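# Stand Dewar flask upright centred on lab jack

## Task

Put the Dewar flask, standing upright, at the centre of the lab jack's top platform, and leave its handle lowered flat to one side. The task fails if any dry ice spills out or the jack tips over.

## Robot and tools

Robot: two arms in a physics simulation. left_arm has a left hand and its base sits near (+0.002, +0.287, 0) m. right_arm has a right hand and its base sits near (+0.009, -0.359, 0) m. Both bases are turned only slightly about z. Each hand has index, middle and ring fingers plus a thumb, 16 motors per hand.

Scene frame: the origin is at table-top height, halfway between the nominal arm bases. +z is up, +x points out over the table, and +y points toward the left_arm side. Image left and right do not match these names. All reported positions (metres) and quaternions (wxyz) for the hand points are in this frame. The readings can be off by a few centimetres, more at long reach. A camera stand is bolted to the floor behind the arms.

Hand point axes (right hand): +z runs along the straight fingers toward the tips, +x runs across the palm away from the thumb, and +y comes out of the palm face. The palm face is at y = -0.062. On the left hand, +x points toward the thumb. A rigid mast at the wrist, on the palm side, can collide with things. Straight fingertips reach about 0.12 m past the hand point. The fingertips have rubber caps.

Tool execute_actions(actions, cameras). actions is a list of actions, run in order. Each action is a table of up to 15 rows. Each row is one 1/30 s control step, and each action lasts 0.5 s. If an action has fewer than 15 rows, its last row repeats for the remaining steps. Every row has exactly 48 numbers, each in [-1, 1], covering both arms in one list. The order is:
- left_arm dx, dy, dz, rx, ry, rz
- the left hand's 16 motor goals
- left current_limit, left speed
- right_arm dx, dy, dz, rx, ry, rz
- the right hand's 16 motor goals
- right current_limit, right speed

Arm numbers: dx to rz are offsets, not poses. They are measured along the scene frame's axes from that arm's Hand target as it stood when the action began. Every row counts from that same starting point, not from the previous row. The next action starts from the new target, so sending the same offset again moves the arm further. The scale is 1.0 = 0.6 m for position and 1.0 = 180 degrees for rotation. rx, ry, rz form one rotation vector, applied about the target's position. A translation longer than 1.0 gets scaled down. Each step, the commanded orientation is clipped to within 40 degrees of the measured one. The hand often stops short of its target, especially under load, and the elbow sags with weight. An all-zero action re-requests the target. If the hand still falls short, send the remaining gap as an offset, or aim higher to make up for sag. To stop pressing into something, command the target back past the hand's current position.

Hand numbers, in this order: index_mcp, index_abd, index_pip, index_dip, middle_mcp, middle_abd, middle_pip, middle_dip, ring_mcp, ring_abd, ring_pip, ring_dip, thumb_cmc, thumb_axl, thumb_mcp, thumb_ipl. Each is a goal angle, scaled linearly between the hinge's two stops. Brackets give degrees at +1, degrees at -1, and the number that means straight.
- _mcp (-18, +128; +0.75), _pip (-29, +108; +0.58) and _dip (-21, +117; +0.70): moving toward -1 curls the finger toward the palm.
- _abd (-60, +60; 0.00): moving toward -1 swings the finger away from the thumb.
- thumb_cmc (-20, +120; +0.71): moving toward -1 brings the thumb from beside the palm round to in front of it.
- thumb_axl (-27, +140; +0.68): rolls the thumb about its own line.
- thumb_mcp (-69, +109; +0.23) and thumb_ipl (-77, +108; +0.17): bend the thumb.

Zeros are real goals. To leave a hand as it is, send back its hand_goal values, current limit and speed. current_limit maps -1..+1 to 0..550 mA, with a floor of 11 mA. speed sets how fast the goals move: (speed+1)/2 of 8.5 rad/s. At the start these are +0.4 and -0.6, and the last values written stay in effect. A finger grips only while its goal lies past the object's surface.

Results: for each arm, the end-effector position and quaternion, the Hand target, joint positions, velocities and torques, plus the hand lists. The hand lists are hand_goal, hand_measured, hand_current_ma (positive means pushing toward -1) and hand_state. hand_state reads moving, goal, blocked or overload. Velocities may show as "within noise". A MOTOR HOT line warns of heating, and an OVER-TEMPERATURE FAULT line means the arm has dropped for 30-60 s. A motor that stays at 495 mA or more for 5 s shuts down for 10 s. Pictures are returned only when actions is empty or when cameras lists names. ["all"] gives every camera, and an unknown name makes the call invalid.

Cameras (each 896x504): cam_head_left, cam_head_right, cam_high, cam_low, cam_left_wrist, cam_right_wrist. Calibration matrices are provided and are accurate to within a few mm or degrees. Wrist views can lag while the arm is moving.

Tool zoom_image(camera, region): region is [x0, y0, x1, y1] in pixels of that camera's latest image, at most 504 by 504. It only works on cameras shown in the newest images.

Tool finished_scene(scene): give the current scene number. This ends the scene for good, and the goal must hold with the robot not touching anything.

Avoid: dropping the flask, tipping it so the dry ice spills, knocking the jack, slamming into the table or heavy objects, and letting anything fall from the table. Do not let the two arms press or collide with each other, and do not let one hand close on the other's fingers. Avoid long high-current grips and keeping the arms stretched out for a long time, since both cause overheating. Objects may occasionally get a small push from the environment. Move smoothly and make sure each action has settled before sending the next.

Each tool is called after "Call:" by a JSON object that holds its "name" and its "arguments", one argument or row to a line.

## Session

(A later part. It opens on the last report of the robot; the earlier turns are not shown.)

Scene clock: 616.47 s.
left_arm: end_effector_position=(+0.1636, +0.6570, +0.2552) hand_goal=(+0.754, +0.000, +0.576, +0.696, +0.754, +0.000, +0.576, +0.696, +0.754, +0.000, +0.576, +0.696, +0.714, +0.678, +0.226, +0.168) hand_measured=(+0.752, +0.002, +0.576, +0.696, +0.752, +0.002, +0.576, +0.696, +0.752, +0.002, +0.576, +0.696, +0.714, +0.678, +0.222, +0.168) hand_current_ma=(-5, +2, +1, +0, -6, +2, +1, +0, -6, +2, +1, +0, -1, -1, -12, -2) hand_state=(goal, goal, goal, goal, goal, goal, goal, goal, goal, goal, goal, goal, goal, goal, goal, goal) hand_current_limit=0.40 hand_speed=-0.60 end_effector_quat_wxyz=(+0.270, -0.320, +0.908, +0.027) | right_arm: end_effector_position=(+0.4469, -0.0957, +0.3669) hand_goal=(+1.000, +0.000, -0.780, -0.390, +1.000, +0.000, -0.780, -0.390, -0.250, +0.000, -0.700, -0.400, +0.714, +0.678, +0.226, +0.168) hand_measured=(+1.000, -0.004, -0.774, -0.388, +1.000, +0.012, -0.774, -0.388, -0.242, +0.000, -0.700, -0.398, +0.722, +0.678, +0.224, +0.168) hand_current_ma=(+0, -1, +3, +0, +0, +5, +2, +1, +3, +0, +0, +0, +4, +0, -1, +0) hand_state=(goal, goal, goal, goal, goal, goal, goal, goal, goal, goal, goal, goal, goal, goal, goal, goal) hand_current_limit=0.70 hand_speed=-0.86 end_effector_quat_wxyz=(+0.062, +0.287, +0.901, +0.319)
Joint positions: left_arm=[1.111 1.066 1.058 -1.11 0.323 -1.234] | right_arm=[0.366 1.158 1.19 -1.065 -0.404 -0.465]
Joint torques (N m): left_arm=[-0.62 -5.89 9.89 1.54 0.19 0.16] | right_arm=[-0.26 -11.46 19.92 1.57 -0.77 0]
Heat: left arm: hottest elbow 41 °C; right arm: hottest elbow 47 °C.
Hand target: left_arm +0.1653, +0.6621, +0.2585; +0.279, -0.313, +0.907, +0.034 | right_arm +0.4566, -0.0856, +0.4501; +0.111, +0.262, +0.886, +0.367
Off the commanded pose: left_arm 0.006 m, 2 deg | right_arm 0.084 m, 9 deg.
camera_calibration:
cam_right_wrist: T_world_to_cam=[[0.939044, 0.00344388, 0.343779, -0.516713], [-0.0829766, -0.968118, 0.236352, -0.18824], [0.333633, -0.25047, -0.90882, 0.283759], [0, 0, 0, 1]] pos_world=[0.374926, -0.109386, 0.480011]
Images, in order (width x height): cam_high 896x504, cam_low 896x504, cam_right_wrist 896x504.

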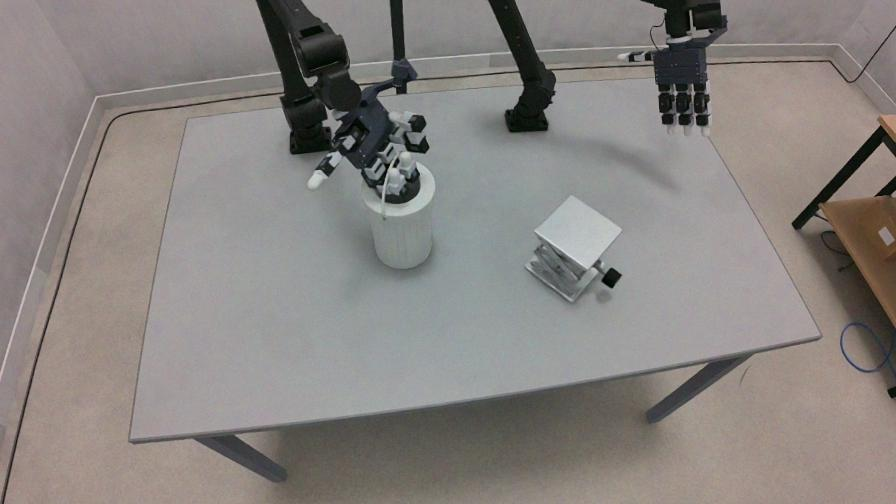

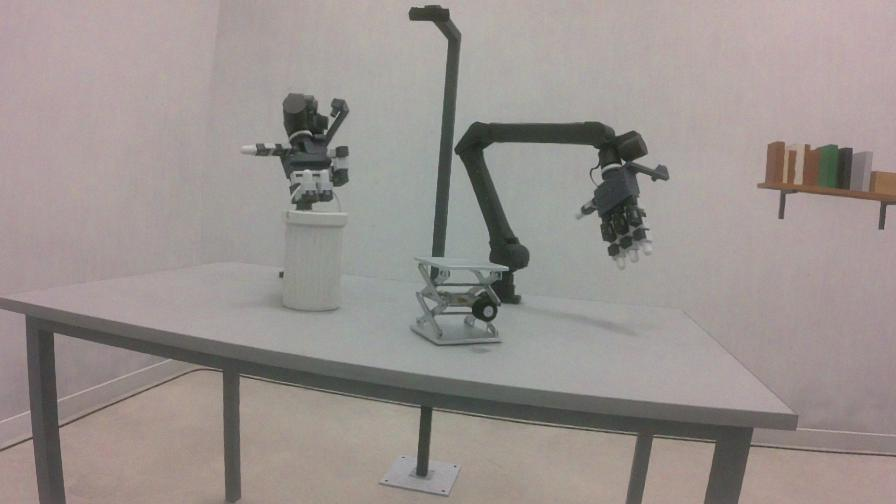

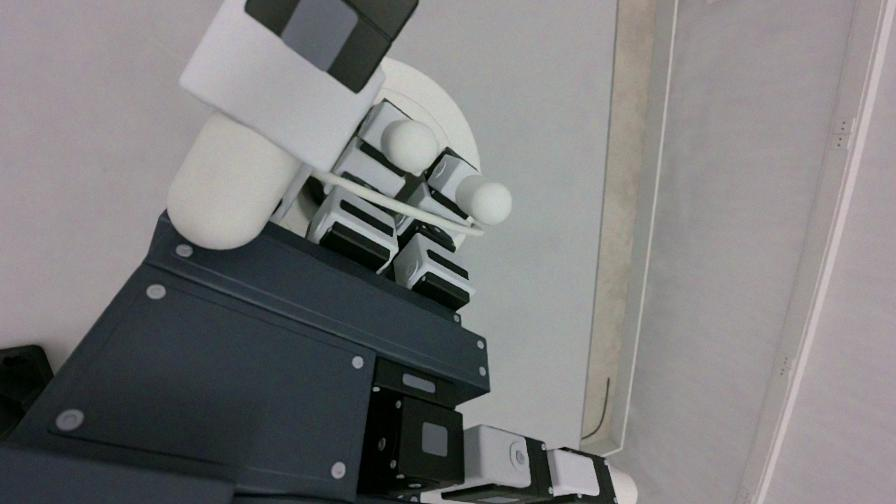

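Call:
{"name": "execute_actions", "arguments": {
  "actions": [
    [[0,0,0,0,0,0,0.754,0,0.576,0.696,0.754,0,0.576,0.696,0.754,0,0.576,0.696,0.714,0.678,0.226,0.168,0.4,-0.6,0,0,0.025,0,0,0,1,0,-0.78,-0.39,1,0,-0.78,-0.39,-0.25,0,-0.7,-0.4,0.714,0.678,0.226,0.168,0.7,-0.86]],
    [[0,0,0,0,0,0,0.754,0,0.576,0.696,0.754,0,0.576,0.696,0.754,0,0.576,0.696,0.714,0.678,0.226,0.168,0.4,-0.6,0,0,0.025,0,0,0,1,0,-0.78,-0.39,1,0,-0.78,-0.39,-0.25,0,-0.7,-0.4,0.714,0.678,0.226,0.168,0.7,-0.86]]
  ],
  "cameras": ["cam_low","cam_high","cam_right_wrist"]
}}

Call:
{"name": "zoom_image", "arguments": {
  "camera": "cam_low",
  "region": [230, 100, 390, 320]
}}

Scene clock: 627.57 s.
left_arm: end_effector_position=(+0.1636, +0.6570, +0.2552) hand_goal=(+0.754, +0.000, +0.576, +0.696, +0.754, +0.000, +0.576, +0.696, +0.754, +0.000, +0.576, +0.696, +0.714, +0.678, +0.226, +0.168) hand_measured=(+0.752, +0.002, +0.576, +0.696, +0.752, +0.002, +0.576, +0.696, +0.752, +0.002, +0.576, +0.696, +0.714, +0.678, +0.222, +0.168) hand_current_ma=(-5, +2, +1, +0, -6, +2, +1, +0, -6, +2, +1, +0, -1, -1, -12, -2) hand_state=(goal, goal, goal, goal, goal, goal, goal, goal, goal, goal, goal, goal, goal, goal, goal, goal) hand_current_limit=0.40 hand_speed=-0.60 end_effector_quat_wxyz=(+0.270, -0.320, +0.908, +0.027) | right_arm: end_effector_position=(+0.4501, -0.0946, +0.3856) hand_goal=(+1.000, +0.000, -0.780, -0.390, +1.000, +0.000, -0.780, -0.390, -0.250, +0.000, -0.700, -0.400, +0.714, +0.678, +0.226, +0.168) hand_measured=(+1.000, -0.008, -0.774, -0.388, +1.000, +0.016, -0.774, -0.388, -0.242, +0.000, -0.700, -0.398, +0.722, +0.678, +0.224, +0.168) hand_current_ma=(+0, -2, +3, +0, +0, +8, +2, +1, +3, +0, +0, +0, +4, +0, -1, +0) hand_state=(goal, goal, goal, goal, goal, goal, goal, goal, goal, goal, goal, goal, goal, goal, goal, goal) hand_current_limit=0.70 hand_speed=-0.86 end_effector_quat_wxyz=(+0.054, +0.292, +0.903, +0.310)
Joint positions: left_arm=[1.111 1.066 1.058 -1.11 0.323 -1.234] | right_arm=[0.367 1.179 1.269 -1.145 -0.4 -0.461]
Joint torques (N m): left_arm=[-0.67 -5.89 9.88 1.52 0.2 0.16] | right_arm=[-0.79 -12.57 20.55 1.73 -0.89 -0.02]
Heat: left arm: hottest elbow 41 °C; right arm: hottest elbow 48 °C.
Hand target: left_arm +0.1653, +0.6621, +0.2585; +0.279, -0.313, +0.907, +0.034 | right_arm +0.4566, -0.0856, +0.4801; +0.111, +0.262, +0.886, +0.367
Off the commanded pose: left_arm 0.006 m, 2 deg | right_arm 0.095 m, 10 deg.
camera_calibration:
cam_right_wrist: T_world_to_cam=[[0.946255, 0.00418858, 0.323396, -0.521462], [-0.0808338, -0.965119, 0.24902, -0.196949], [0.313158, -0.261777, -0.91291, 0.309655], [0, 0, 0, 1]] pos_world=[0.380545, -0.106834, 0.50037]
Images, in order (width x height): cam_high 896x504, cam_low 896x504, cam_right_wrist 896x504.

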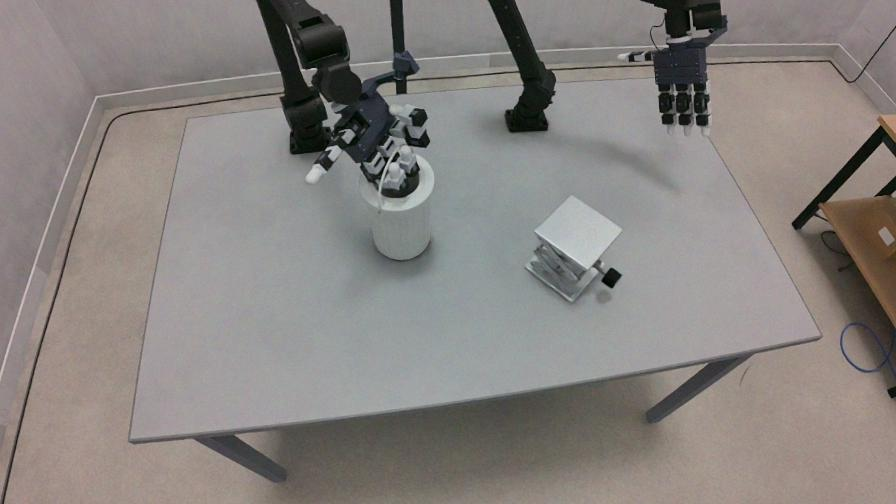

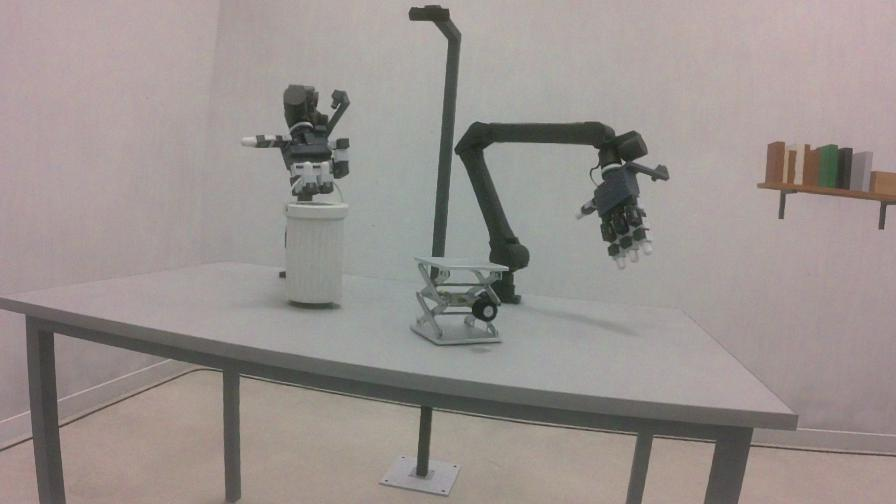

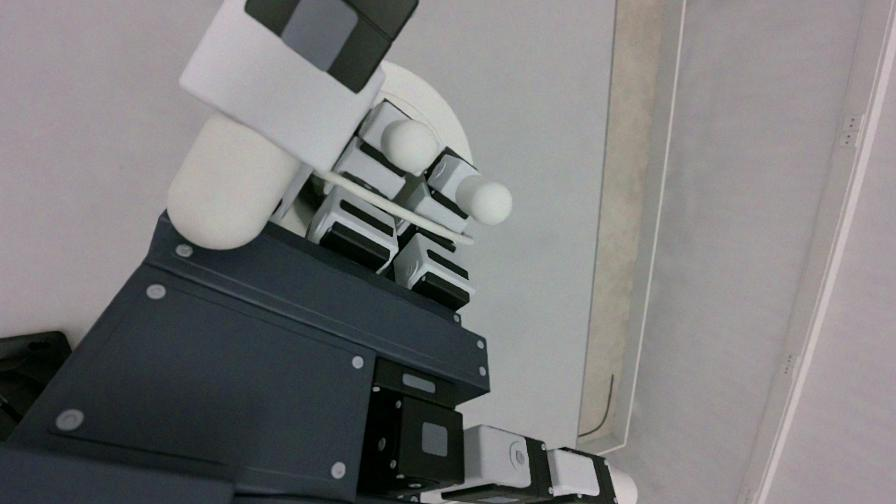

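Scaled by 2.291.

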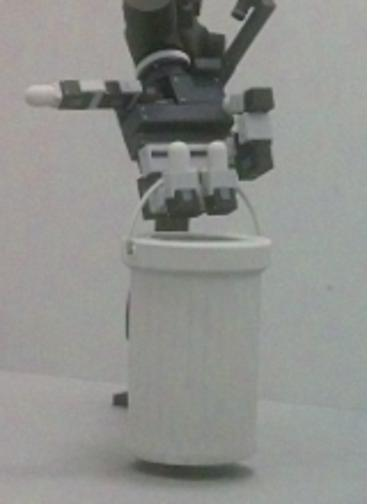

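Call:
{"name": "execute_actions", "arguments": {
  "actions": [
    [[0,0,0,0,0,0,0.754,0,0.576,0.696,0.754,0,0.576,0.696,0.754,0,0.576,0.696,0.714,0.678,0.226,0.168,0.4,-0.6,0,0,0.03,0,0,0,1,0,-0.78,-0.39,1,0,-0.78,-0.39,-0.25,0,-0.7,-0.4,0.714,0.678,0.226,0.168,0.7,-0.86]],
    [[0,0,0,0,0,0,0.754,0,0.576,0.696,0.754,0,0.576,0.696,0.754,0,0.576,0.696,0.714,0.678,0.226,0.168,0.4,-0.6,0,0.018,0.03,0,0,-0.022,1,0,-0.78,-0.39,1,0,-0.78,-0.39,-0.25,0,-0.7,-0.4,0.714,0.678,0.226,0.168,0.7,-0.86]]
  ],
  "cameras": ["cam_low","cam_right_wrist"]
}}

Call:
{"name": "zoom_image", "arguments": {
  "camera": "cam_low",
  "region": [230, 100, 390, 320]
}}

Scene clock: 649.07 s.
left_arm: end_effector_position=(+0.1636, +0.6570, +0.2552) hand_goal=(+0.754, +0.000, +0.576, +0.696, +0.754, +0.000, +0.576, +0.696, +0.754, +0.000, +0.576, +0.696, +0.714, +0.678, +0.226, +0.168) hand_measured=(+0.752, +0.002, +0.576, +0.696, +0.752, +0.002, +0.576, +0.696, +0.752, +0.002, +0.576, +0.696, +0.714, +0.678, +0.222, +0.168) hand_current_ma=(-5, +2, +1, +0, -6, +2, +1, +0, -6, +2, +1, +0, -1, -1, -12, -2) hand_state=(goal, goal, goal, goal, goal, goal, goal, goal, goal, goal, goal, goal, goal, goal, goal, goal) hand_current_limit=0.40 hand_speed=-0.60 end_effector_quat_wxyz=(+0.270, -0.320, +0.908, +0.027) | right_arm: end_effector_position=(+0.4550, -0.0827, +0.4183) hand_goal=(+1.000, +0.000, -0.780, -0.390, +1.000, +0.000, -0.780, -0.390, -0.250, +0.000, -0.700, -0.400, +0.714, +0.678, +0.226, +0.168) hand_measured=(+1.000, -0.010, -0.772, -0.388, +1.000, +0.016, -0.774, -0.388, -0.242, +0.000, -0.700, -0.398, +0.722, +0.678, +0.224, +0.168) hand_current_ma=(+0, -3, +3, +0, +0, +8, +2, +1, +3, +0, +0, +0, +3, +0, -1, +0) hand_state=(goal, goal, goal, goal, goal, goal, goal, goal, goal, goal, goal, goal, goal, goal, goal, goal) hand_current_limit=0.70 hand_speed=-0.86 end_effector_quat_wxyz=(+0.069, +0.319, +0.896, +0.301)
Joint positions: left_arm=[1.111 1.066 1.058 -1.11 0.323 -1.234] | right_arm=[0.424 1.197 1.371 -1.197 -0.323 -0.362]
Joint torques (N m): left_arm=[-0.79 -5.83 9.84 1.54 0.19 0.15] | right_arm=[-0.38 -13.45 20.71 1.81 -0.61 0.01]
Heat: left arm: hottest elbow 41 °C; right arm: hottest elbow 51 °C.
Hand target: left_arm +0.1653, +0.6621, +0.2585; +0.279, -0.313, +0.907, +0.034 | right_arm +0.4566, -0.0748, +0.5161; +0.123, +0.292, +0.876, +0.363
Off the commanded pose: left_arm 0.006 m, 2 deg | right_arm 0.098 m, 10 deg.
camera_calibration:
cam_right_wrist: T_world_to_cam=[[0.943375, -0.0488914, 0.328104, -0.541802], [-0.142011, -0.953386, 0.266249, -0.171612], [0.299793, -0.297767, -0.906344, 0.341499], [0, 0, 0, 1]] pos_world=[0.384373, -0.0884152, 0.532974]
Images, in order (width x height): cam_low 896x504, cam_right_wrist 896x504.

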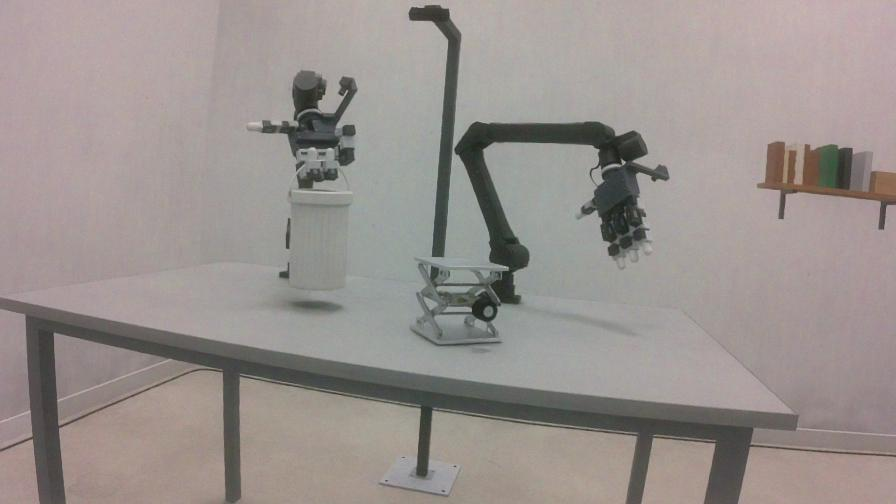

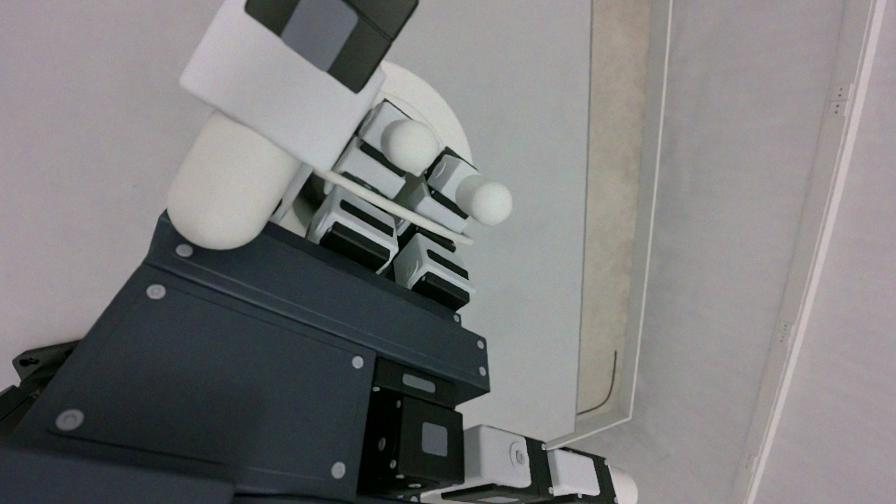

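Scaled by 2.291.

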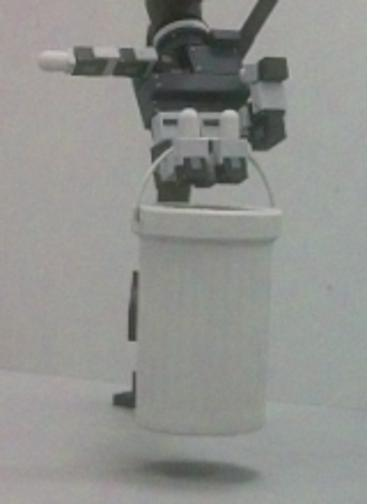

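Call:
{"name": "execute_actions", "arguments": {
  "actions": [
    [[0,0,0,0,0,0,0.754,0,0.576,0.696,0.754,0,0.576,0.696,0.754,0,0.576,0.696,0.714,0.678,0.226,0.168,0.4,-0.6,0,0.033,0,0,0,-0.04,1,0,-0.78,-0.39,1,0,-0.78,-0.39,-0.25,0,-0.7,-0.4,0.714,0.678,0.226,0.168,0.7,-0.86]],
    [[0,0,0,0,0,0,0.754,0,0.576,0.696,0.754,0,0.576,0.696,0.754,0,0.576,0.696,0.714,0.678,0.226,0.168,0.4,-0.6,0,0.033,0,0,0,-0.04,1,0,-0.78,-0.39,1,0,-0.78,-0.39,-0.25,0,-0.7,-0.4,0.714,0.678,0.226,0.168,0.7,-0.86]],
    [[0,0,0,0,0,0,0.754,0,0.576,0.696,0.754,0,0.576,0.696,0.754,0,0.576,0.696,0.714,0.678,0.226,0.168,0.4,-0.6,0,0.033,0,0,0,-0.04,1,0,-0.78,-0.39,1,0,-0.78,-0.39,-0.25,0,-0.7,-0.4,0.714,0.678,0.226,0.168,0.7,-0.86]]
  ],
  "cameras": ["cam_low","cam_right_wrist"]
}}

Scene clock: 657.90 s.
left_arm: end_effector_position=(+0.1636, +0.6570, +0.2552) hand_goal=(+0.754, +0.000, +0.576, +0.696, +0.754, +0.000, +0.576, +0.696, +0.754, +0.000, +0.576, +0.696, +0.714, +0.678, +0.226, +0.168) hand_measured=(+0.752, +0.002, +0.576, +0.696, +0.752, +0.002, +0.576, +0.696, +0.752, +0.002, +0.576, +0.696, +0.714, +0.678, +0.222, +0.168) hand_current_ma=(-5, +2, +1, +0, -6, +2, +1, +0, -6, +2, +1, +0, -1, -1, -12, -2) hand_state=(goal, goal, goal, goal, goal, goal, goal, goal, goal, goal, goal, goal, goal, goal, goal, goal) hand_current_limit=0.40 hand_speed=-0.60 end_effector_quat_wxyz=(+0.270, -0.320, +0.908, +0.027) | right_arm: end_effector_position=(+0.4469, -0.0231, +0.4053) hand_goal=(+1.000, +0.000, -0.780, -0.390, +1.000, +0.000, -0.780, -0.390, -0.250, +0.000, -0.700, -0.400, +0.714, +0.678, +0.226, +0.168) hand_measured=(+1.000, -0.024, -0.766, -0.388, +1.000, +0.016, -0.766, -0.388, -0.242, +0.000, -0.700, -0.398, +0.718, +0.678, +0.222, +0.168) hand_current_ma=(+0, -15, +8, +0, +0, +8, +9, +1, +3, +0, +0, +0, +1, +0, -1, +0) hand_state=(goal, blocked, goal, goal, goal, goal, goal, goal, goal, goal, goal, goal, goal, goal, goal, goal) hand_current_limit=0.70 hand_speed=-0.86 end_effector_quat_wxyz=(+0.149, +0.463, +0.840, +0.239)
Joint positions: left_arm=[1.111 1.066 1.058 -1.11 0.323 -1.234] | right_arm=[0.752 1.271 1.416 -1.158 0.136 0.16]
Joint torques (N m): left_arm=[-0.67 -5.71 9.87 1.51 0.19 0.16] | right_arm=[-0.5 -15.56 20.83 3.12 0.76 -0.06]
Heat: left arm: hottest elbow 41 °C; right arm: hottest elbow 54 °C.
Hand target: left_arm +0.1653, +0.6621, +0.2585; +0.279, -0.313, +0.907, +0.034 | right_arm +0.4566, -0.0154, +0.5161; +0.189, +0.451, +0.806, +0.333
Off the commanded pose: left_arm 0.006 m, 2 deg | right_arm 0.111 m, 12 deg.
camera_calibration:
cam_right_wrist: T_world_to_cam=[[0.865791, -0.333358, 0.3732, -0.51717], [-0.465332, -0.810636, 0.355435, -0.000858378], [0.184042, -0.481395, -0.856964, 0.377327], [0, 0, 0, 1]] pos_world=[0.377918, 0.00854467, 0.516669]
Images, in order (width x height): cam_low 896x504, cam_right_wrist 896x504.

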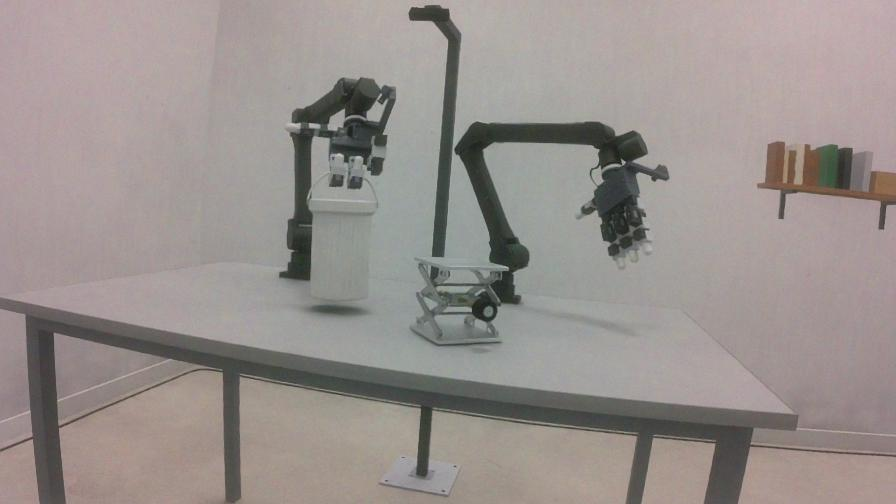

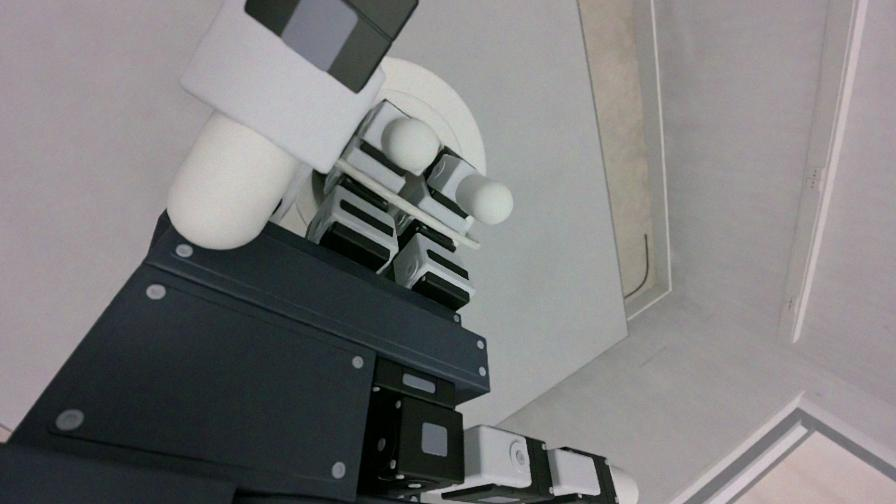

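Call:
{"name": "execute_actions", "arguments": {
  "actions": [
    [[0,0,0,0,0,0,0.754,0,0.576,0.696,0.754,0,0.576,0.696,0.754,0,0.576,0.696,0.714,0.678,0.226,0.168,0.4,-0.6,0.005,0.033,0.02,0,0,-0.04,1,0,-0.78,-0.39,1,0,-0.78,-0.39,-0.25,0,-0.7,-0.4,0.714,0.678,0.226,0.168,0.7,-0.86]],
    [[0,0,0,0,0,0,0.754,0,0.576,0.696,0.754,0,0.576,0.696,0.754,0,0.576,0.696,0.714,0.678,0.226,0.168,0.4,-0.6,0.005,0.033,0.02,0,0,-0.04,1,0,-0.78,-0.39,1,0,-0.78,-0.39,-0.25,0,-0.7,-0.4,0.714,0.678,0.226,0.168,0.7,-0.86]],
    [[0,0,0,0,0,0,0.754,0,0.576,0.696,0.754,0,0.576,0.696,0.754,0,0.576,0.696,0.714,0.678,0.226,0.168,0.4,-0.6,0,0.025,0,0,0,-0.02,1,0,-0.78,-0.39,1,0,-0.78,-0.39,-0.25,0,-0.7,-0.4,0.714,0.678,0.226,0.168,0.7,-0.86]]
  ],
  "cameras": ["cam_low","cam_right_wrist","cam_high","cam_head_left"]
}}

Scene clock: 668.97 s.
left_arm: end_effector_position=(+0.1636, +0.6570, +0.2552) hand_goal=(+0.754, +0.000, +0.576, +0.696, +0.754, +0.000, +0.576, +0.696, +0.754, +0.000, +0.576, +0.696, +0.714, +0.678, +0.226, +0.168) hand_measured=(+0.752, +0.002, +0.576, +0.696, +0.752, +0.002, +0.576, +0.696, +0.752, +0.002, +0.576, +0.696, +0.714, +0.678, +0.222, +0.168) hand_current_ma=(-5, +2, +1, +0, -6, +2, +1, +0, -6, +2, +1, +0, -1, -1, -12, -2) hand_state=(goal, goal, goal, goal, goal, goal, goal, goal, goal, goal, goal, goal, goal, goal, goal, goal) hand_current_limit=0.40 hand_speed=-0.60 end_effector_quat_wxyz=(+0.270, -0.320, +0.908, +0.027) | right_arm: end_effector_position=(+0.4655, +0.0404, +0.4457) hand_goal=(+1.000, +0.000, -0.780, -0.390, +1.000, +0.000, -0.780, -0.390, -0.250, +0.000, -0.700, -0.400, +0.714, +0.678, +0.226, +0.168) hand_measured=(+1.000, -0.024, -0.764, -0.388, +1.000, +0.010, -0.770, -0.388, -0.242, +0.000, -0.700, -0.398, +0.720, +0.678, +0.222, +0.168) hand_current_ma=(+0, -16, +11, +0, +0, +4, +4, +1, +3, +0, +0, +0, +2, +0, -2, +0) hand_state=(goal, blocked, goal, goal, goal, goal, goal, goal, goal, goal, goal, goal, goal, goal, goal, goal) hand_current_limit=0.70 hand_speed=-0.86 end_effector_quat_wxyz=(+0.228, +0.575, +0.754, +0.222)
Joint positions: left_arm=[1.111 1.066 1.058 -1.11 0.323 -1.234] | right_arm=[0.933 1.529 1.755 -1.322 0.458 0.562]
Joint torques (N m): left_arm=[-0.5 -5.77 9.89 1.52 0.18 0.15] | right_arm=[-0.09 -19.37 19.74 1.48 1.42 -0.11]
Heat: left arm: hottest elbow 41 °C; right arm: hottest elbow 54 °C.
Hand target: left_arm +0.1653, +0.6621, +0.2585; +0.279, -0.313, +0.907, +0.034 | right_arm +0.4626, +0.0392, +0.5401; +0.239, +0.572, +0.725, +0.300
Off the commanded pose: left_arm 0.006 m, 2 deg | right_arm 0.094 m, 10 deg.
camera_calibration:
cam_right_wrist: T_world_to_cam=[[0.687624, -0.565424, 0.455487, -0.471475], [-0.719514, -0.614749, 0.323084, 0.169693], [0.097331, -0.54989, -0.829547, 0.470051], [0, 0, 0, 1]] pos_world=[0.400543, 0.0962119, 0.549855]
Images, in order (width x height): cam_head_left 896x504, cam_high 896x504, cam_low 896x504, cam_right_wrist 896x504.

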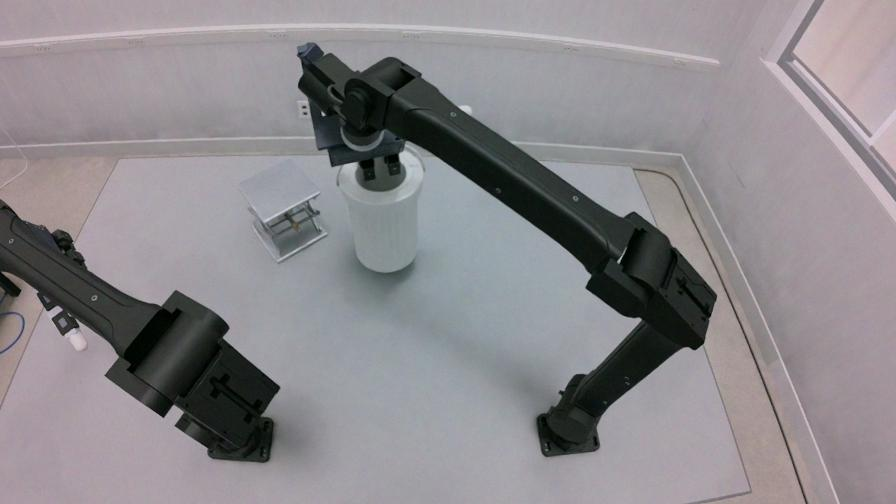

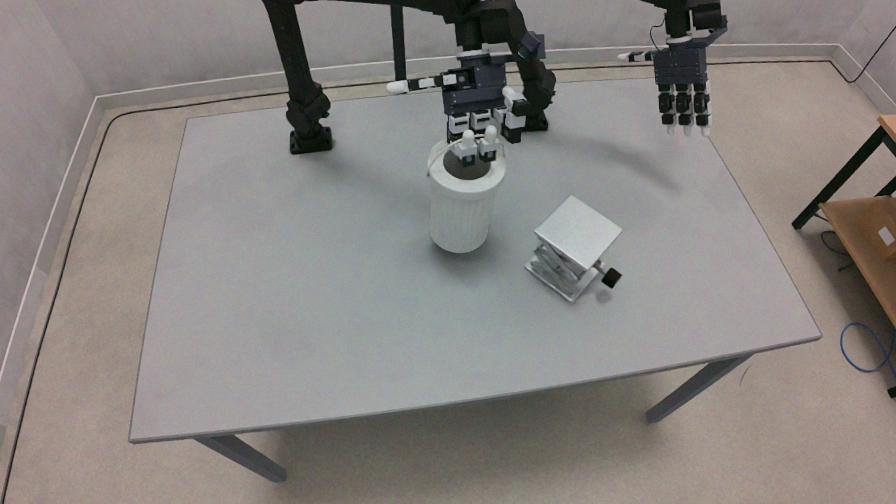

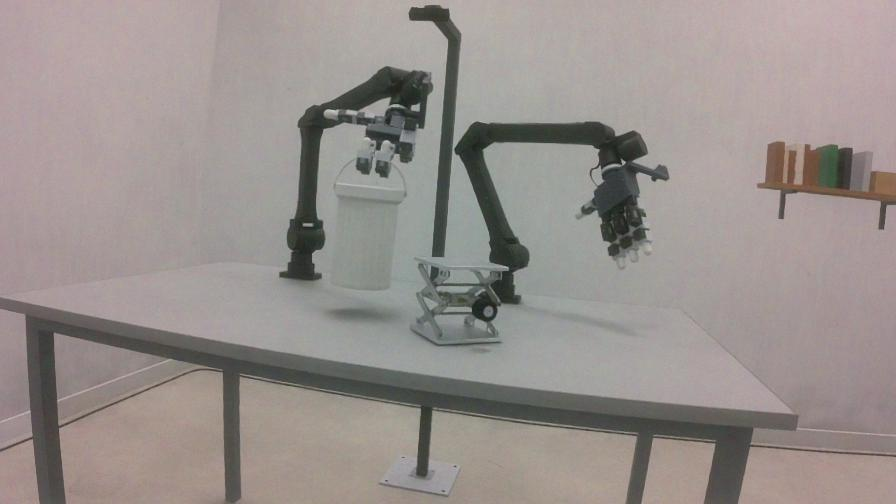

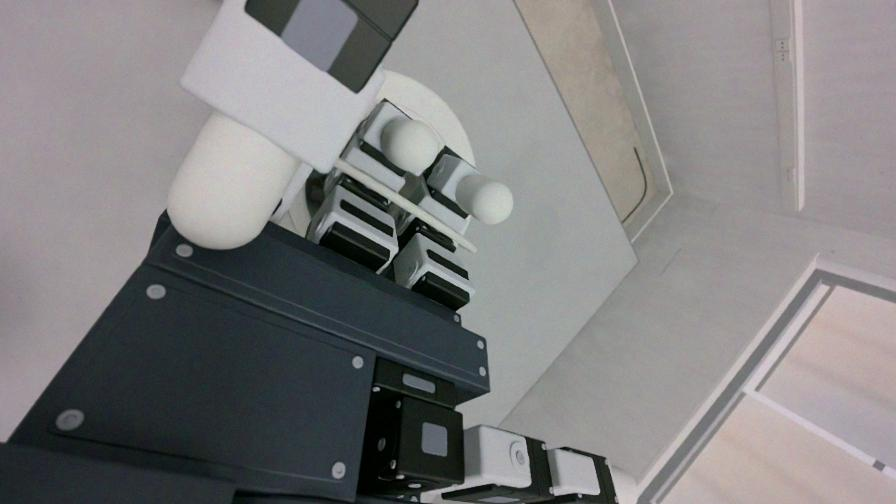

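Call:
{"name": "zoom_image", "arguments": {
  "camera": "cam_high",
  "region": [390, 90, 540, 260]
}}

Call:
{"name": "zoom_image", "arguments": {
  "camera": "cam_head_left",
  "region": [310, 130, 460, 290]
}}

Call:
{"name": "zoom_image", "arguments": {
  "camera": "cam_low",
  "region": [290, 100, 450, 320]
}}

Scaled by 2.965.

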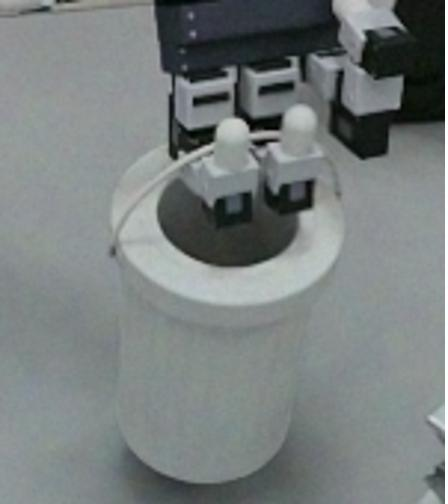

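Scaled by 3.150.

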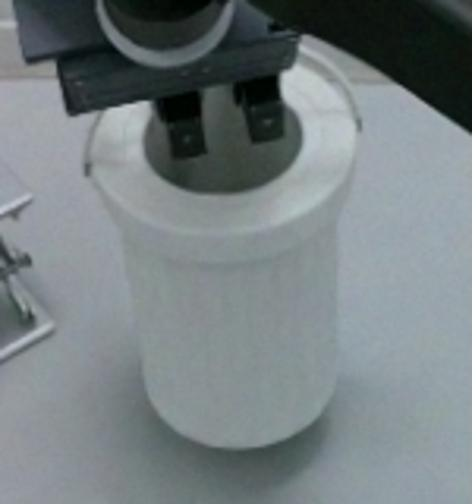

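Scaled by 2.291.

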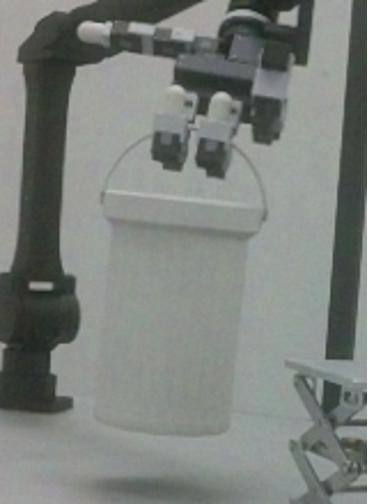

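Call:
{"name": "execute_actions", "arguments": {
  "actions": [
    [[0,0,0,0,0,0,0.754,0,0.576,0.696,0.754,0,0.576,0.696,0.754,0,0.576,0.696,0.714,0.678,0.226,0.168,0.4,-0.6,-0.005,0,-0.033,0,0,0,1,0,-0.78,-0.39,1,0,-0.78,-0.39,-0.25,0,-0.7,-0.4,0.714,0.678,0.226,0.168,0.7,-0.86]],
    [[0,0,0,0,0,0,0.754,0,0.576,0.696,0.754,0,0.576,0.696,0.754,0,0.576,0.696,0.714,0.678,0.226,0.168,0.4,-0.6,-0.005,0,-0.033,0,0,0,1,0,-0.78,-0.39,1,0,-0.78,-0.39,-0.25,0,-0.7,-0.4,0.714,0.678,0.226,0.168,0.7,-0.86]],
    [[0,0,0,0,0,0,0.754,0,0.576,0.696,0.754,0,0.576,0.696,0.754,0,0.576,0.696,0.714,0.678,0.226,0.168,0.4,-0.6,0,0,-0.033,0,0,0,1,0,-0.78,-0.39,1,0,-0.78,-0.39,-0.25,0,-0.7,-0.4,0.714,0.678,0.226,0.168,0.7,-0.86]]
  ],
  "cameras": ["cam_low"]
}}

Call:
{"name": "zoom_image", "arguments": {
  "camera": "cam_low",
  "region": [290, 100, 450, 320]
}}

Scene clock: 687.90 s.
left_arm: end_effector_position=(+0.1636, +0.6570, +0.2552) hand_goal=(+0.754, +0.000, +0.576, +0.696, +0.754, +0.000, +0.576, +0.696, +0.754, +0.000, +0.576, +0.696, +0.714, +0.678, +0.226, +0.168) hand_measured=(+0.752, +0.002, +0.576, +0.696, +0.752, +0.002, +0.576, +0.696, +0.752, +0.002, +0.576, +0.696, +0.714, +0.678, +0.222, +0.168) hand_current_ma=(-5, +2, +1, +0, -6, +2, +1, +0, -6, +2, +1, +0, -1, -1, -12, -2) hand_state=(goal, goal, goal, goal, goal, goal, goal, goal, goal, goal, goal, goal, goal, goal, goal, goal) hand_current_limit=0.40 hand_speed=-0.60 end_effector_quat_wxyz=(+0.270, -0.320, +0.908, +0.027) | right_arm: end_effector_position=(+0.4648, +0.0445, +0.4024) hand_goal=(+1.000, +0.000, -0.780, -0.390, +1.000, +0.000, -0.780, -0.390, -0.250, +0.000, -0.700, -0.400, +0.714, +0.678, +0.226, +0.168) hand_measured=(+1.000, -0.024, -0.764, -0.388, +1.000, +0.010, -0.772, -0.388, -0.242, +0.000, -0.700, -0.398, +0.720, +0.678, +0.222, +0.168) hand_current_ma=(+0, -16, +11, +0, +0, +4, +4, +1, +3, +0, +0, +0, +2, +0, -2, +0) hand_state=(goal, blocked, goal, goal, goal, goal, goal, goal, goal, goal, goal, goal, goal, goal, goal, goal) hand_current_limit=0.70 hand_speed=-0.86 end_effector_quat_wxyz=(+0.228, +0.578, +0.751, +0.225)
Joint positions: left_arm=[1.111 1.066 1.058 -1.11 0.323 -1.234] | right_arm=[0.941 1.517 1.623 -1.2 0.464 0.577]
Joint torques (N m): left_arm=[-0.44 -5.77 9.88 1.5 0.19 0.15] | right_arm=[-0.32 -21.54 13.86 2.59 1.44 -0.11]
Heat: left arm: hottest elbow 41 °C; right arm: hottest elbow 56 °C.
Hand target: left_arm +0.1653, +0.6621, +0.2585; +0.279, -0.313, +0.907, +0.034 | right_arm +0.4566, +0.0392, +0.4807; +0.239, +0.572, +0.725, +0.300
Off the commanded pose: left_arm 0.006 m, 2 deg | right_arm 0.079 m, 9 deg.
Images, in order (width x height): cam_low 896x504.

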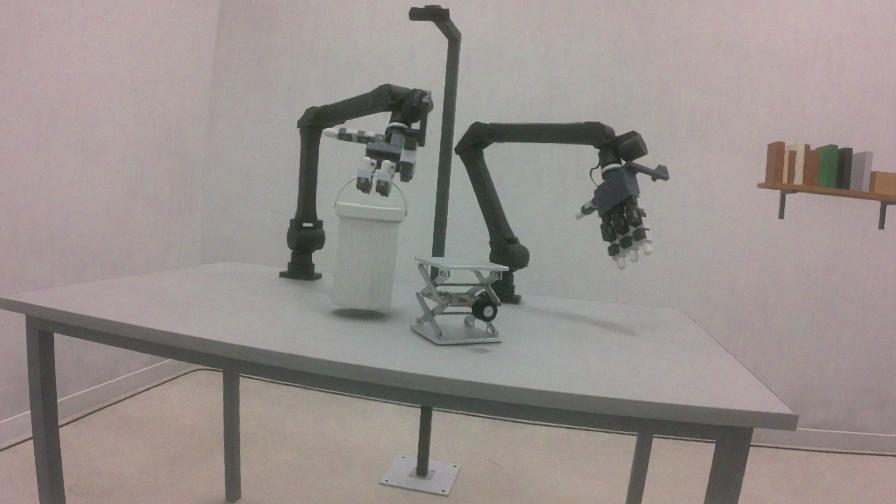

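Scaled by 2.291.

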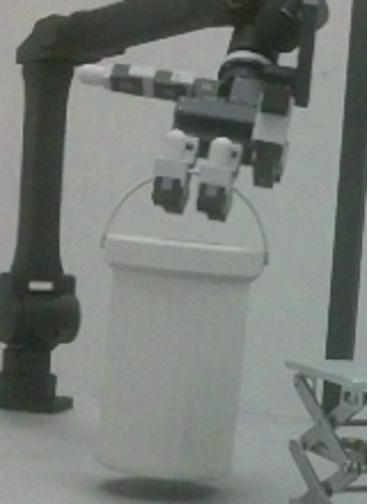

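Call:
{"name": "execute_actions", "arguments": {
  "actions": [
    [[0,0,0,0,0,0,0.754,0,0.576,0.696,0.754,0,0.576,0.696,0.754,0,0.576,0.696,0.714,0.678,0.226,0.168,0.4,-0.6,0,0,-0.025,0,0,0,1,0,-0.78,-0.39,1,0,-0.78,-0.39,-0.25,0,-0.7,-0.4,0.714,0.678,0.226,0.168,0.7,-0.86]],
    [[0,0,0,0,0,0,0.754,0,0.576,0.696,0.754,0,0.576,0.696,0.754,0,0.576,0.696,0.714,0.678,0.226,0.168,0.4,-0.6,0,0,-0.025,0,0,0,1,0,-0.78,-0.39,1,0,-0.78,-0.39,-0.25,0,-0.7,-0.4,0.714,0.678,0.226,0.168,0.7,-0.86]]
  ],
  "cameras": ["cam_low"]
}}

Call:
{"name": "zoom_image", "arguments": {
  "camera": "cam_low",
  "region": [290, 100, 450, 320]
}}

Scene clock: 696.00 s.
left_arm: end_effector_position=(+0.1636, +0.6570, +0.2552) hand_goal=(+0.754, +0.000, +0.576, +0.696, +0.754, +0.000, +0.576, +0.696, +0.754, +0.000, +0.576, +0.696, +0.714, +0.678, +0.226, +0.168) hand_measured=(+0.752, +0.002, +0.576, +0.696, +0.752, +0.002, +0.576, +0.696, +0.752, +0.002, +0.576, +0.696, +0.714, +0.678, +0.222, +0.168) hand_current_ma=(-5, +2, +1, +0, -6, +2, +1, +0, -6, +2, +1, +0, -1, -1, -12, -2) hand_state=(goal, goal, goal, goal, goal, goal, goal, goal, goal, goal, goal, goal, goal, goal, goal, goal) hand_current_limit=0.40 hand_speed=-0.60 end_effector_quat_wxyz=(+0.270, -0.320, +0.908, +0.027) | right_arm: end_effector_position=(+0.4647, +0.0433, +0.3781) hand_goal=(+1.000, +0.000, -0.780, -0.390, +1.000, +0.000, -0.780, -0.390, -0.250, +0.000, -0.700, -0.400, +0.714, +0.678, +0.226, +0.168) hand_measured=(+1.000, -0.024, -0.764, -0.388, +1.000, +0.008, -0.772, -0.388, -0.242, +0.000, -0.700, -0.398, +0.720, +0.678, +0.222, +0.168) hand_current_ma=(+0, -16, +11, +0, +0, +3, +4, +1, +3, +0, +0, +0, +2, +0, -2, +0) hand_state=(goal, blocked, goal, goal, goal, goal, goal, goal, goal, goal, goal, goal, goal, goal, goal, goal) hand_current_limit=0.70 hand_speed=-0.86 end_effector_quat_wxyz=(+0.230, +0.579, +0.748, +0.230)
Joint positions: left_arm=[1.111 1.066 1.058 -1.11 0.323 -1.234] | right_arm=[0.941 1.506 1.542 -1.118 0.469 0.579]
Joint torques (N m): left_arm=[-0.5 -5.95 9.84 1.52 0.19 0.14] | right_arm=[-0.73 -21.48 13 2.59 1.23 -0.17]
Heat: left arm: hottest elbow 41 °C; right arm: hottest elbow 54 °C.
Hand target: left_arm +0.1653, +0.6621, +0.2585; +0.279, -0.313, +0.907, +0.034 | right_arm +0.4566, +0.0392, +0.4507; +0.239, +0.572, +0.725, +0.300
Off the commanded pose: left_arm 0.006 m, 2 deg | right_arm 0.073 m, 8 deg.
Images, in order (width x height): cam_low 896x504.

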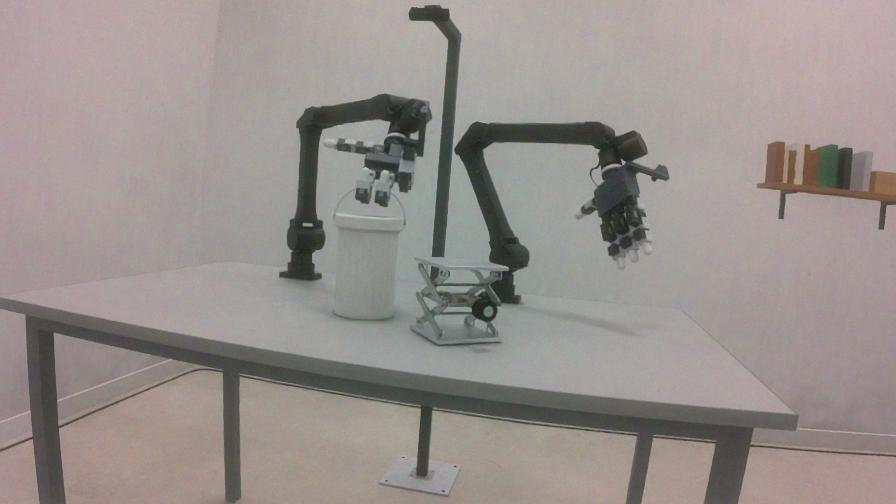

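Scaled by 2.291.

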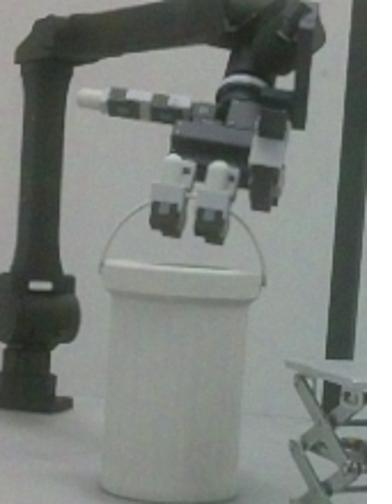

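Call:
{"name": "execute_actions", "arguments": {
  "actions": [
    [[0,0,0,0,0,0,0.754,0,0.576,0.696,0.754,0,0.576,0.696,0.754,0,0.576,0.696,0.714,0.678,0.226,0.168,0.4,-0.6,0,0,-0.02,0,0,0,1,0,-0.78,-0.39,1,0,-0.78,-0.39,-0.25,0,-0.7,-0.4,0.714,0.678,0.226,0.168,0.7,-0.86]]
  ]
}}

Call:
{"name": "execute_actions", "arguments": {
  "actions": [
    [[0,0,0,0,0,0,0.754,0,0.576,0.696,0.754,0,0.576,0.696,0.754,0,0.576,0.696,0.714,0.678,0.226,0.168,0.4,-0.6,0,0,-0.02,0,0,0,1,0,-0.78,-0.39,1,0,-0.78,-0.39,-0.25,0,-0.7,-0.4,0.714,0.678,0.226,0.168,0.7,-0.86]]
  ],
  "cameras": ["cam_low","cam_right_wrist"]
}}

Call:
{"name": "zoom_image", "arguments": {
  "camera": "cam_low",
  "region": [290, 100, 450, 320]
}}

Scene clock: 701.47 s.
left_arm: end_effector_position=(+0.1636, +0.6570, +0.2552) hand_goal=(+0.754, +0.000, +0.576, +0.696, +0.754, +0.000, +0.576, +0.696, +0.754, +0.000, +0.576, +0.696, +0.714, +0.678, +0.226, +0.168) hand_measured=(+0.752, +0.002, +0.576, +0.696, +0.752, +0.002, +0.576, +0.696, +0.752, +0.002, +0.576, +0.696, +0.714, +0.678, +0.222, +0.168) hand_current_ma=(-5, +2, +1, +0, -6, +2, +1, +0, -6, +2, +1, +0, -1, -1, -12, -2) hand_state=(goal, goal, goal, goal, goal, goal, goal, goal, goal, goal, goal, goal, goal, goal, goal, goal) hand_current_limit=0.40 hand_speed=-0.60 end_effector_quat_wxyz=(+0.270, -0.320, +0.908, +0.027) | right_arm: end_effector_position=(+0.4641, +0.0424, +0.3781) hand_goal=(+1.000, +0.000, -0.780, -0.390, +1.000, +0.000, -0.780, -0.390, -0.250, +0.000, -0.700, -0.400, +0.714, +0.678, +0.226, +0.168) hand_measured=(+1.000, -0.020, -0.766, -0.388, +1.000, +0.010, -0.772, -0.388, -0.242, +0.000, -0.700, -0.398, +0.720, +0.678, +0.222, +0.168) hand_current_ma=(+0, -12, +9, +0, +0, +3, +4, +1, +3, +0, +0, +0, +2, +0, -2, +0) hand_state=(goal, goal, goal, goal, goal, goal, goal, goal, goal, goal, goal, goal, goal, goal, goal, goal) hand_current_limit=0.70 hand_speed=-0.86 end_effector_quat_wxyz=(+0.231, +0.578, +0.745, +0.241)
Joint positions: left_arm=[1.111 1.066 1.058 -1.11 0.323 -1.234] | right_arm=[0.941 1.494 1.519 -1.085 0.47 0.576]
Joint torques (N m): left_arm=[-0.56 -5.71 9.87 1.54 0.19 0.17] | right_arm=[-0.21 -20.48 12.37 2.39 1.22 -0.15]
Heat: left arm: hottest elbow 41 °C; right arm: hottest elbow 53 °C.
Hand target: left_arm +0.1653, +0.6621, +0.2585; +0.279, -0.313, +0.907, +0.034 | right_arm +0.4566, +0.0392, +0.4387; +0.239, +0.572, +0.725, +0.300
Off the commanded pose: left_arm 0.006 m, 2 deg | right_arm 0.061 m, 7 deg.

Scene clock: 702.27 s.
left_arm: end_effector_position=(+0.1636, +0.6570, +0.2552) hand_goal=(+0.754, +0.000, +0.576, +0.696, +0.754, +0.000, +0.576, +0.696, +0.754, +0.000, +0.576, +0.696, +0.714, +0.678, +0.226, +0.168) hand_measured=(+0.752, +0.002, +0.576, +0.696, +0.752, +0.002, +0.576, +0.696, +0.752, +0.002, +0.576, +0.696, +0.714, +0.678, +0.222, +0.168) hand_current_ma=(-5, +2, +1, +0, -6, +2, +1, +0, -6, +2, +1, +0, -1, -1, -12, -2) hand_state=(goal, goal, goal, goal, goal, goal, goal, goal, goal, goal, goal, goal, goal, goal, goal, goal) hand_current_limit=0.40 hand_speed=-0.60 end_effector_quat_wxyz=(+0.270, -0.320, +0.908, +0.027) | right_arm: end_effector_position=(+0.4633, +0.0408, +0.3791) hand_goal=(+1.000, +0.000, -0.780, -0.390, +1.000, +0.000, -0.780, -0.390, -0.250, +0.000, -0.700, -0.400, +0.714, +0.678, +0.226, +0.168) hand_measured=(+1.000, -0.012, -0.768, -0.388, +1.000, +0.010, -0.772, -0.388, -0.242, +0.000, -0.700, -0.398, +0.720, +0.678, +0.222, +0.168) hand_current_ma=(+0, -5, +6, +0, +0, +3, +4, +1, +3, +0, +0, +0, +2, +0, -2, +0) hand_state=(goal, goal, goal, goal, goal, goal, goal, goal, goal, goal, goal, goal, goal, goal, goal, goal) hand_current_limit=0.70 hand_speed=-0.86 end_effector_quat_wxyz=(+0.232, +0.578, +0.740, +0.252)
Joint positions: left_arm=[1.111 1.066 1.058 -1.11 0.323 -1.234] | right_arm=[0.941 1.48 1.496 -1.051 0.473 0.574]
Joint torques (N m): left_arm=[-0.5 -5.89 9.85 1.5 0.18 0.15] | right_arm=[-0.38 -19.84 11.63 2.4 1.09 -0.16]
Heat: left arm: hottest elbow 41 °C; right arm: hottest elbow 53 °C.
Hand target: left_arm +0.1653, +0.6621, +0.2585; +0.279, -0.313, +0.907, +0.034 | right_arm +0.4566, +0.0392, +0.4267; +0.239, +0.572, +0.725, +0.300
Off the commanded pose: left_arm 0.006 m, 2 deg | right_arm 0.048 m, 6 deg.
camera_calibration:
cam_right_wrist: T_world_to_cam=[[0.661349, -0.594334, 0.457585, -0.426926], [-0.738591, -0.62236, 0.259137, 0.223321], [0.130769, -0.509348, -0.850567, 0.406053], [0, 0, 0, 1]] pos_world=[0.394191, 0.0920714, 0.482859]
Images, in order (width x height): cam_low 896x504, cam_right_wrist 896x504.

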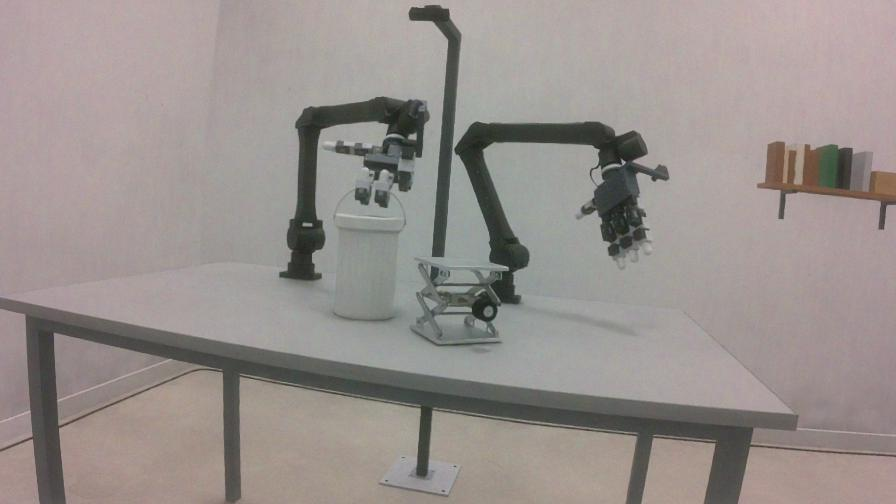

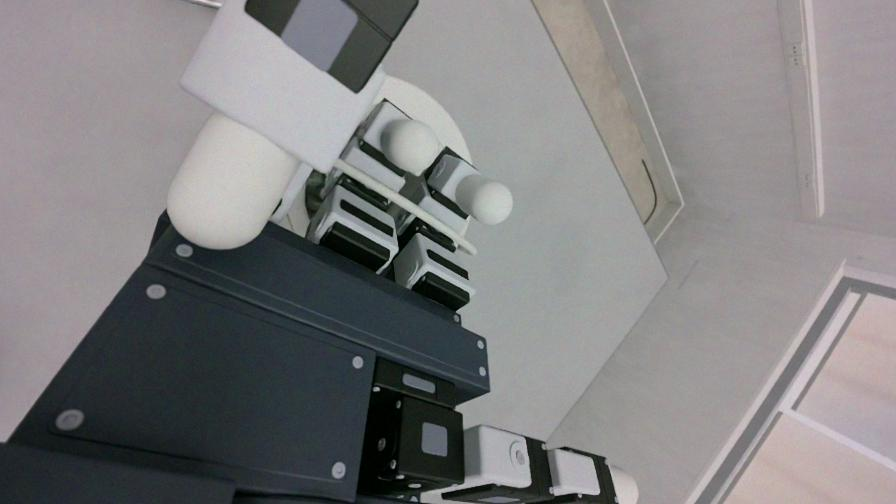

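Scaled by 2.291.

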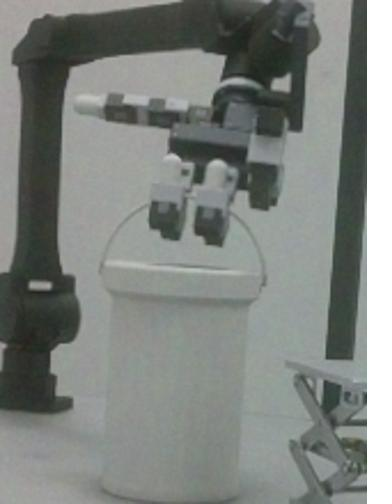

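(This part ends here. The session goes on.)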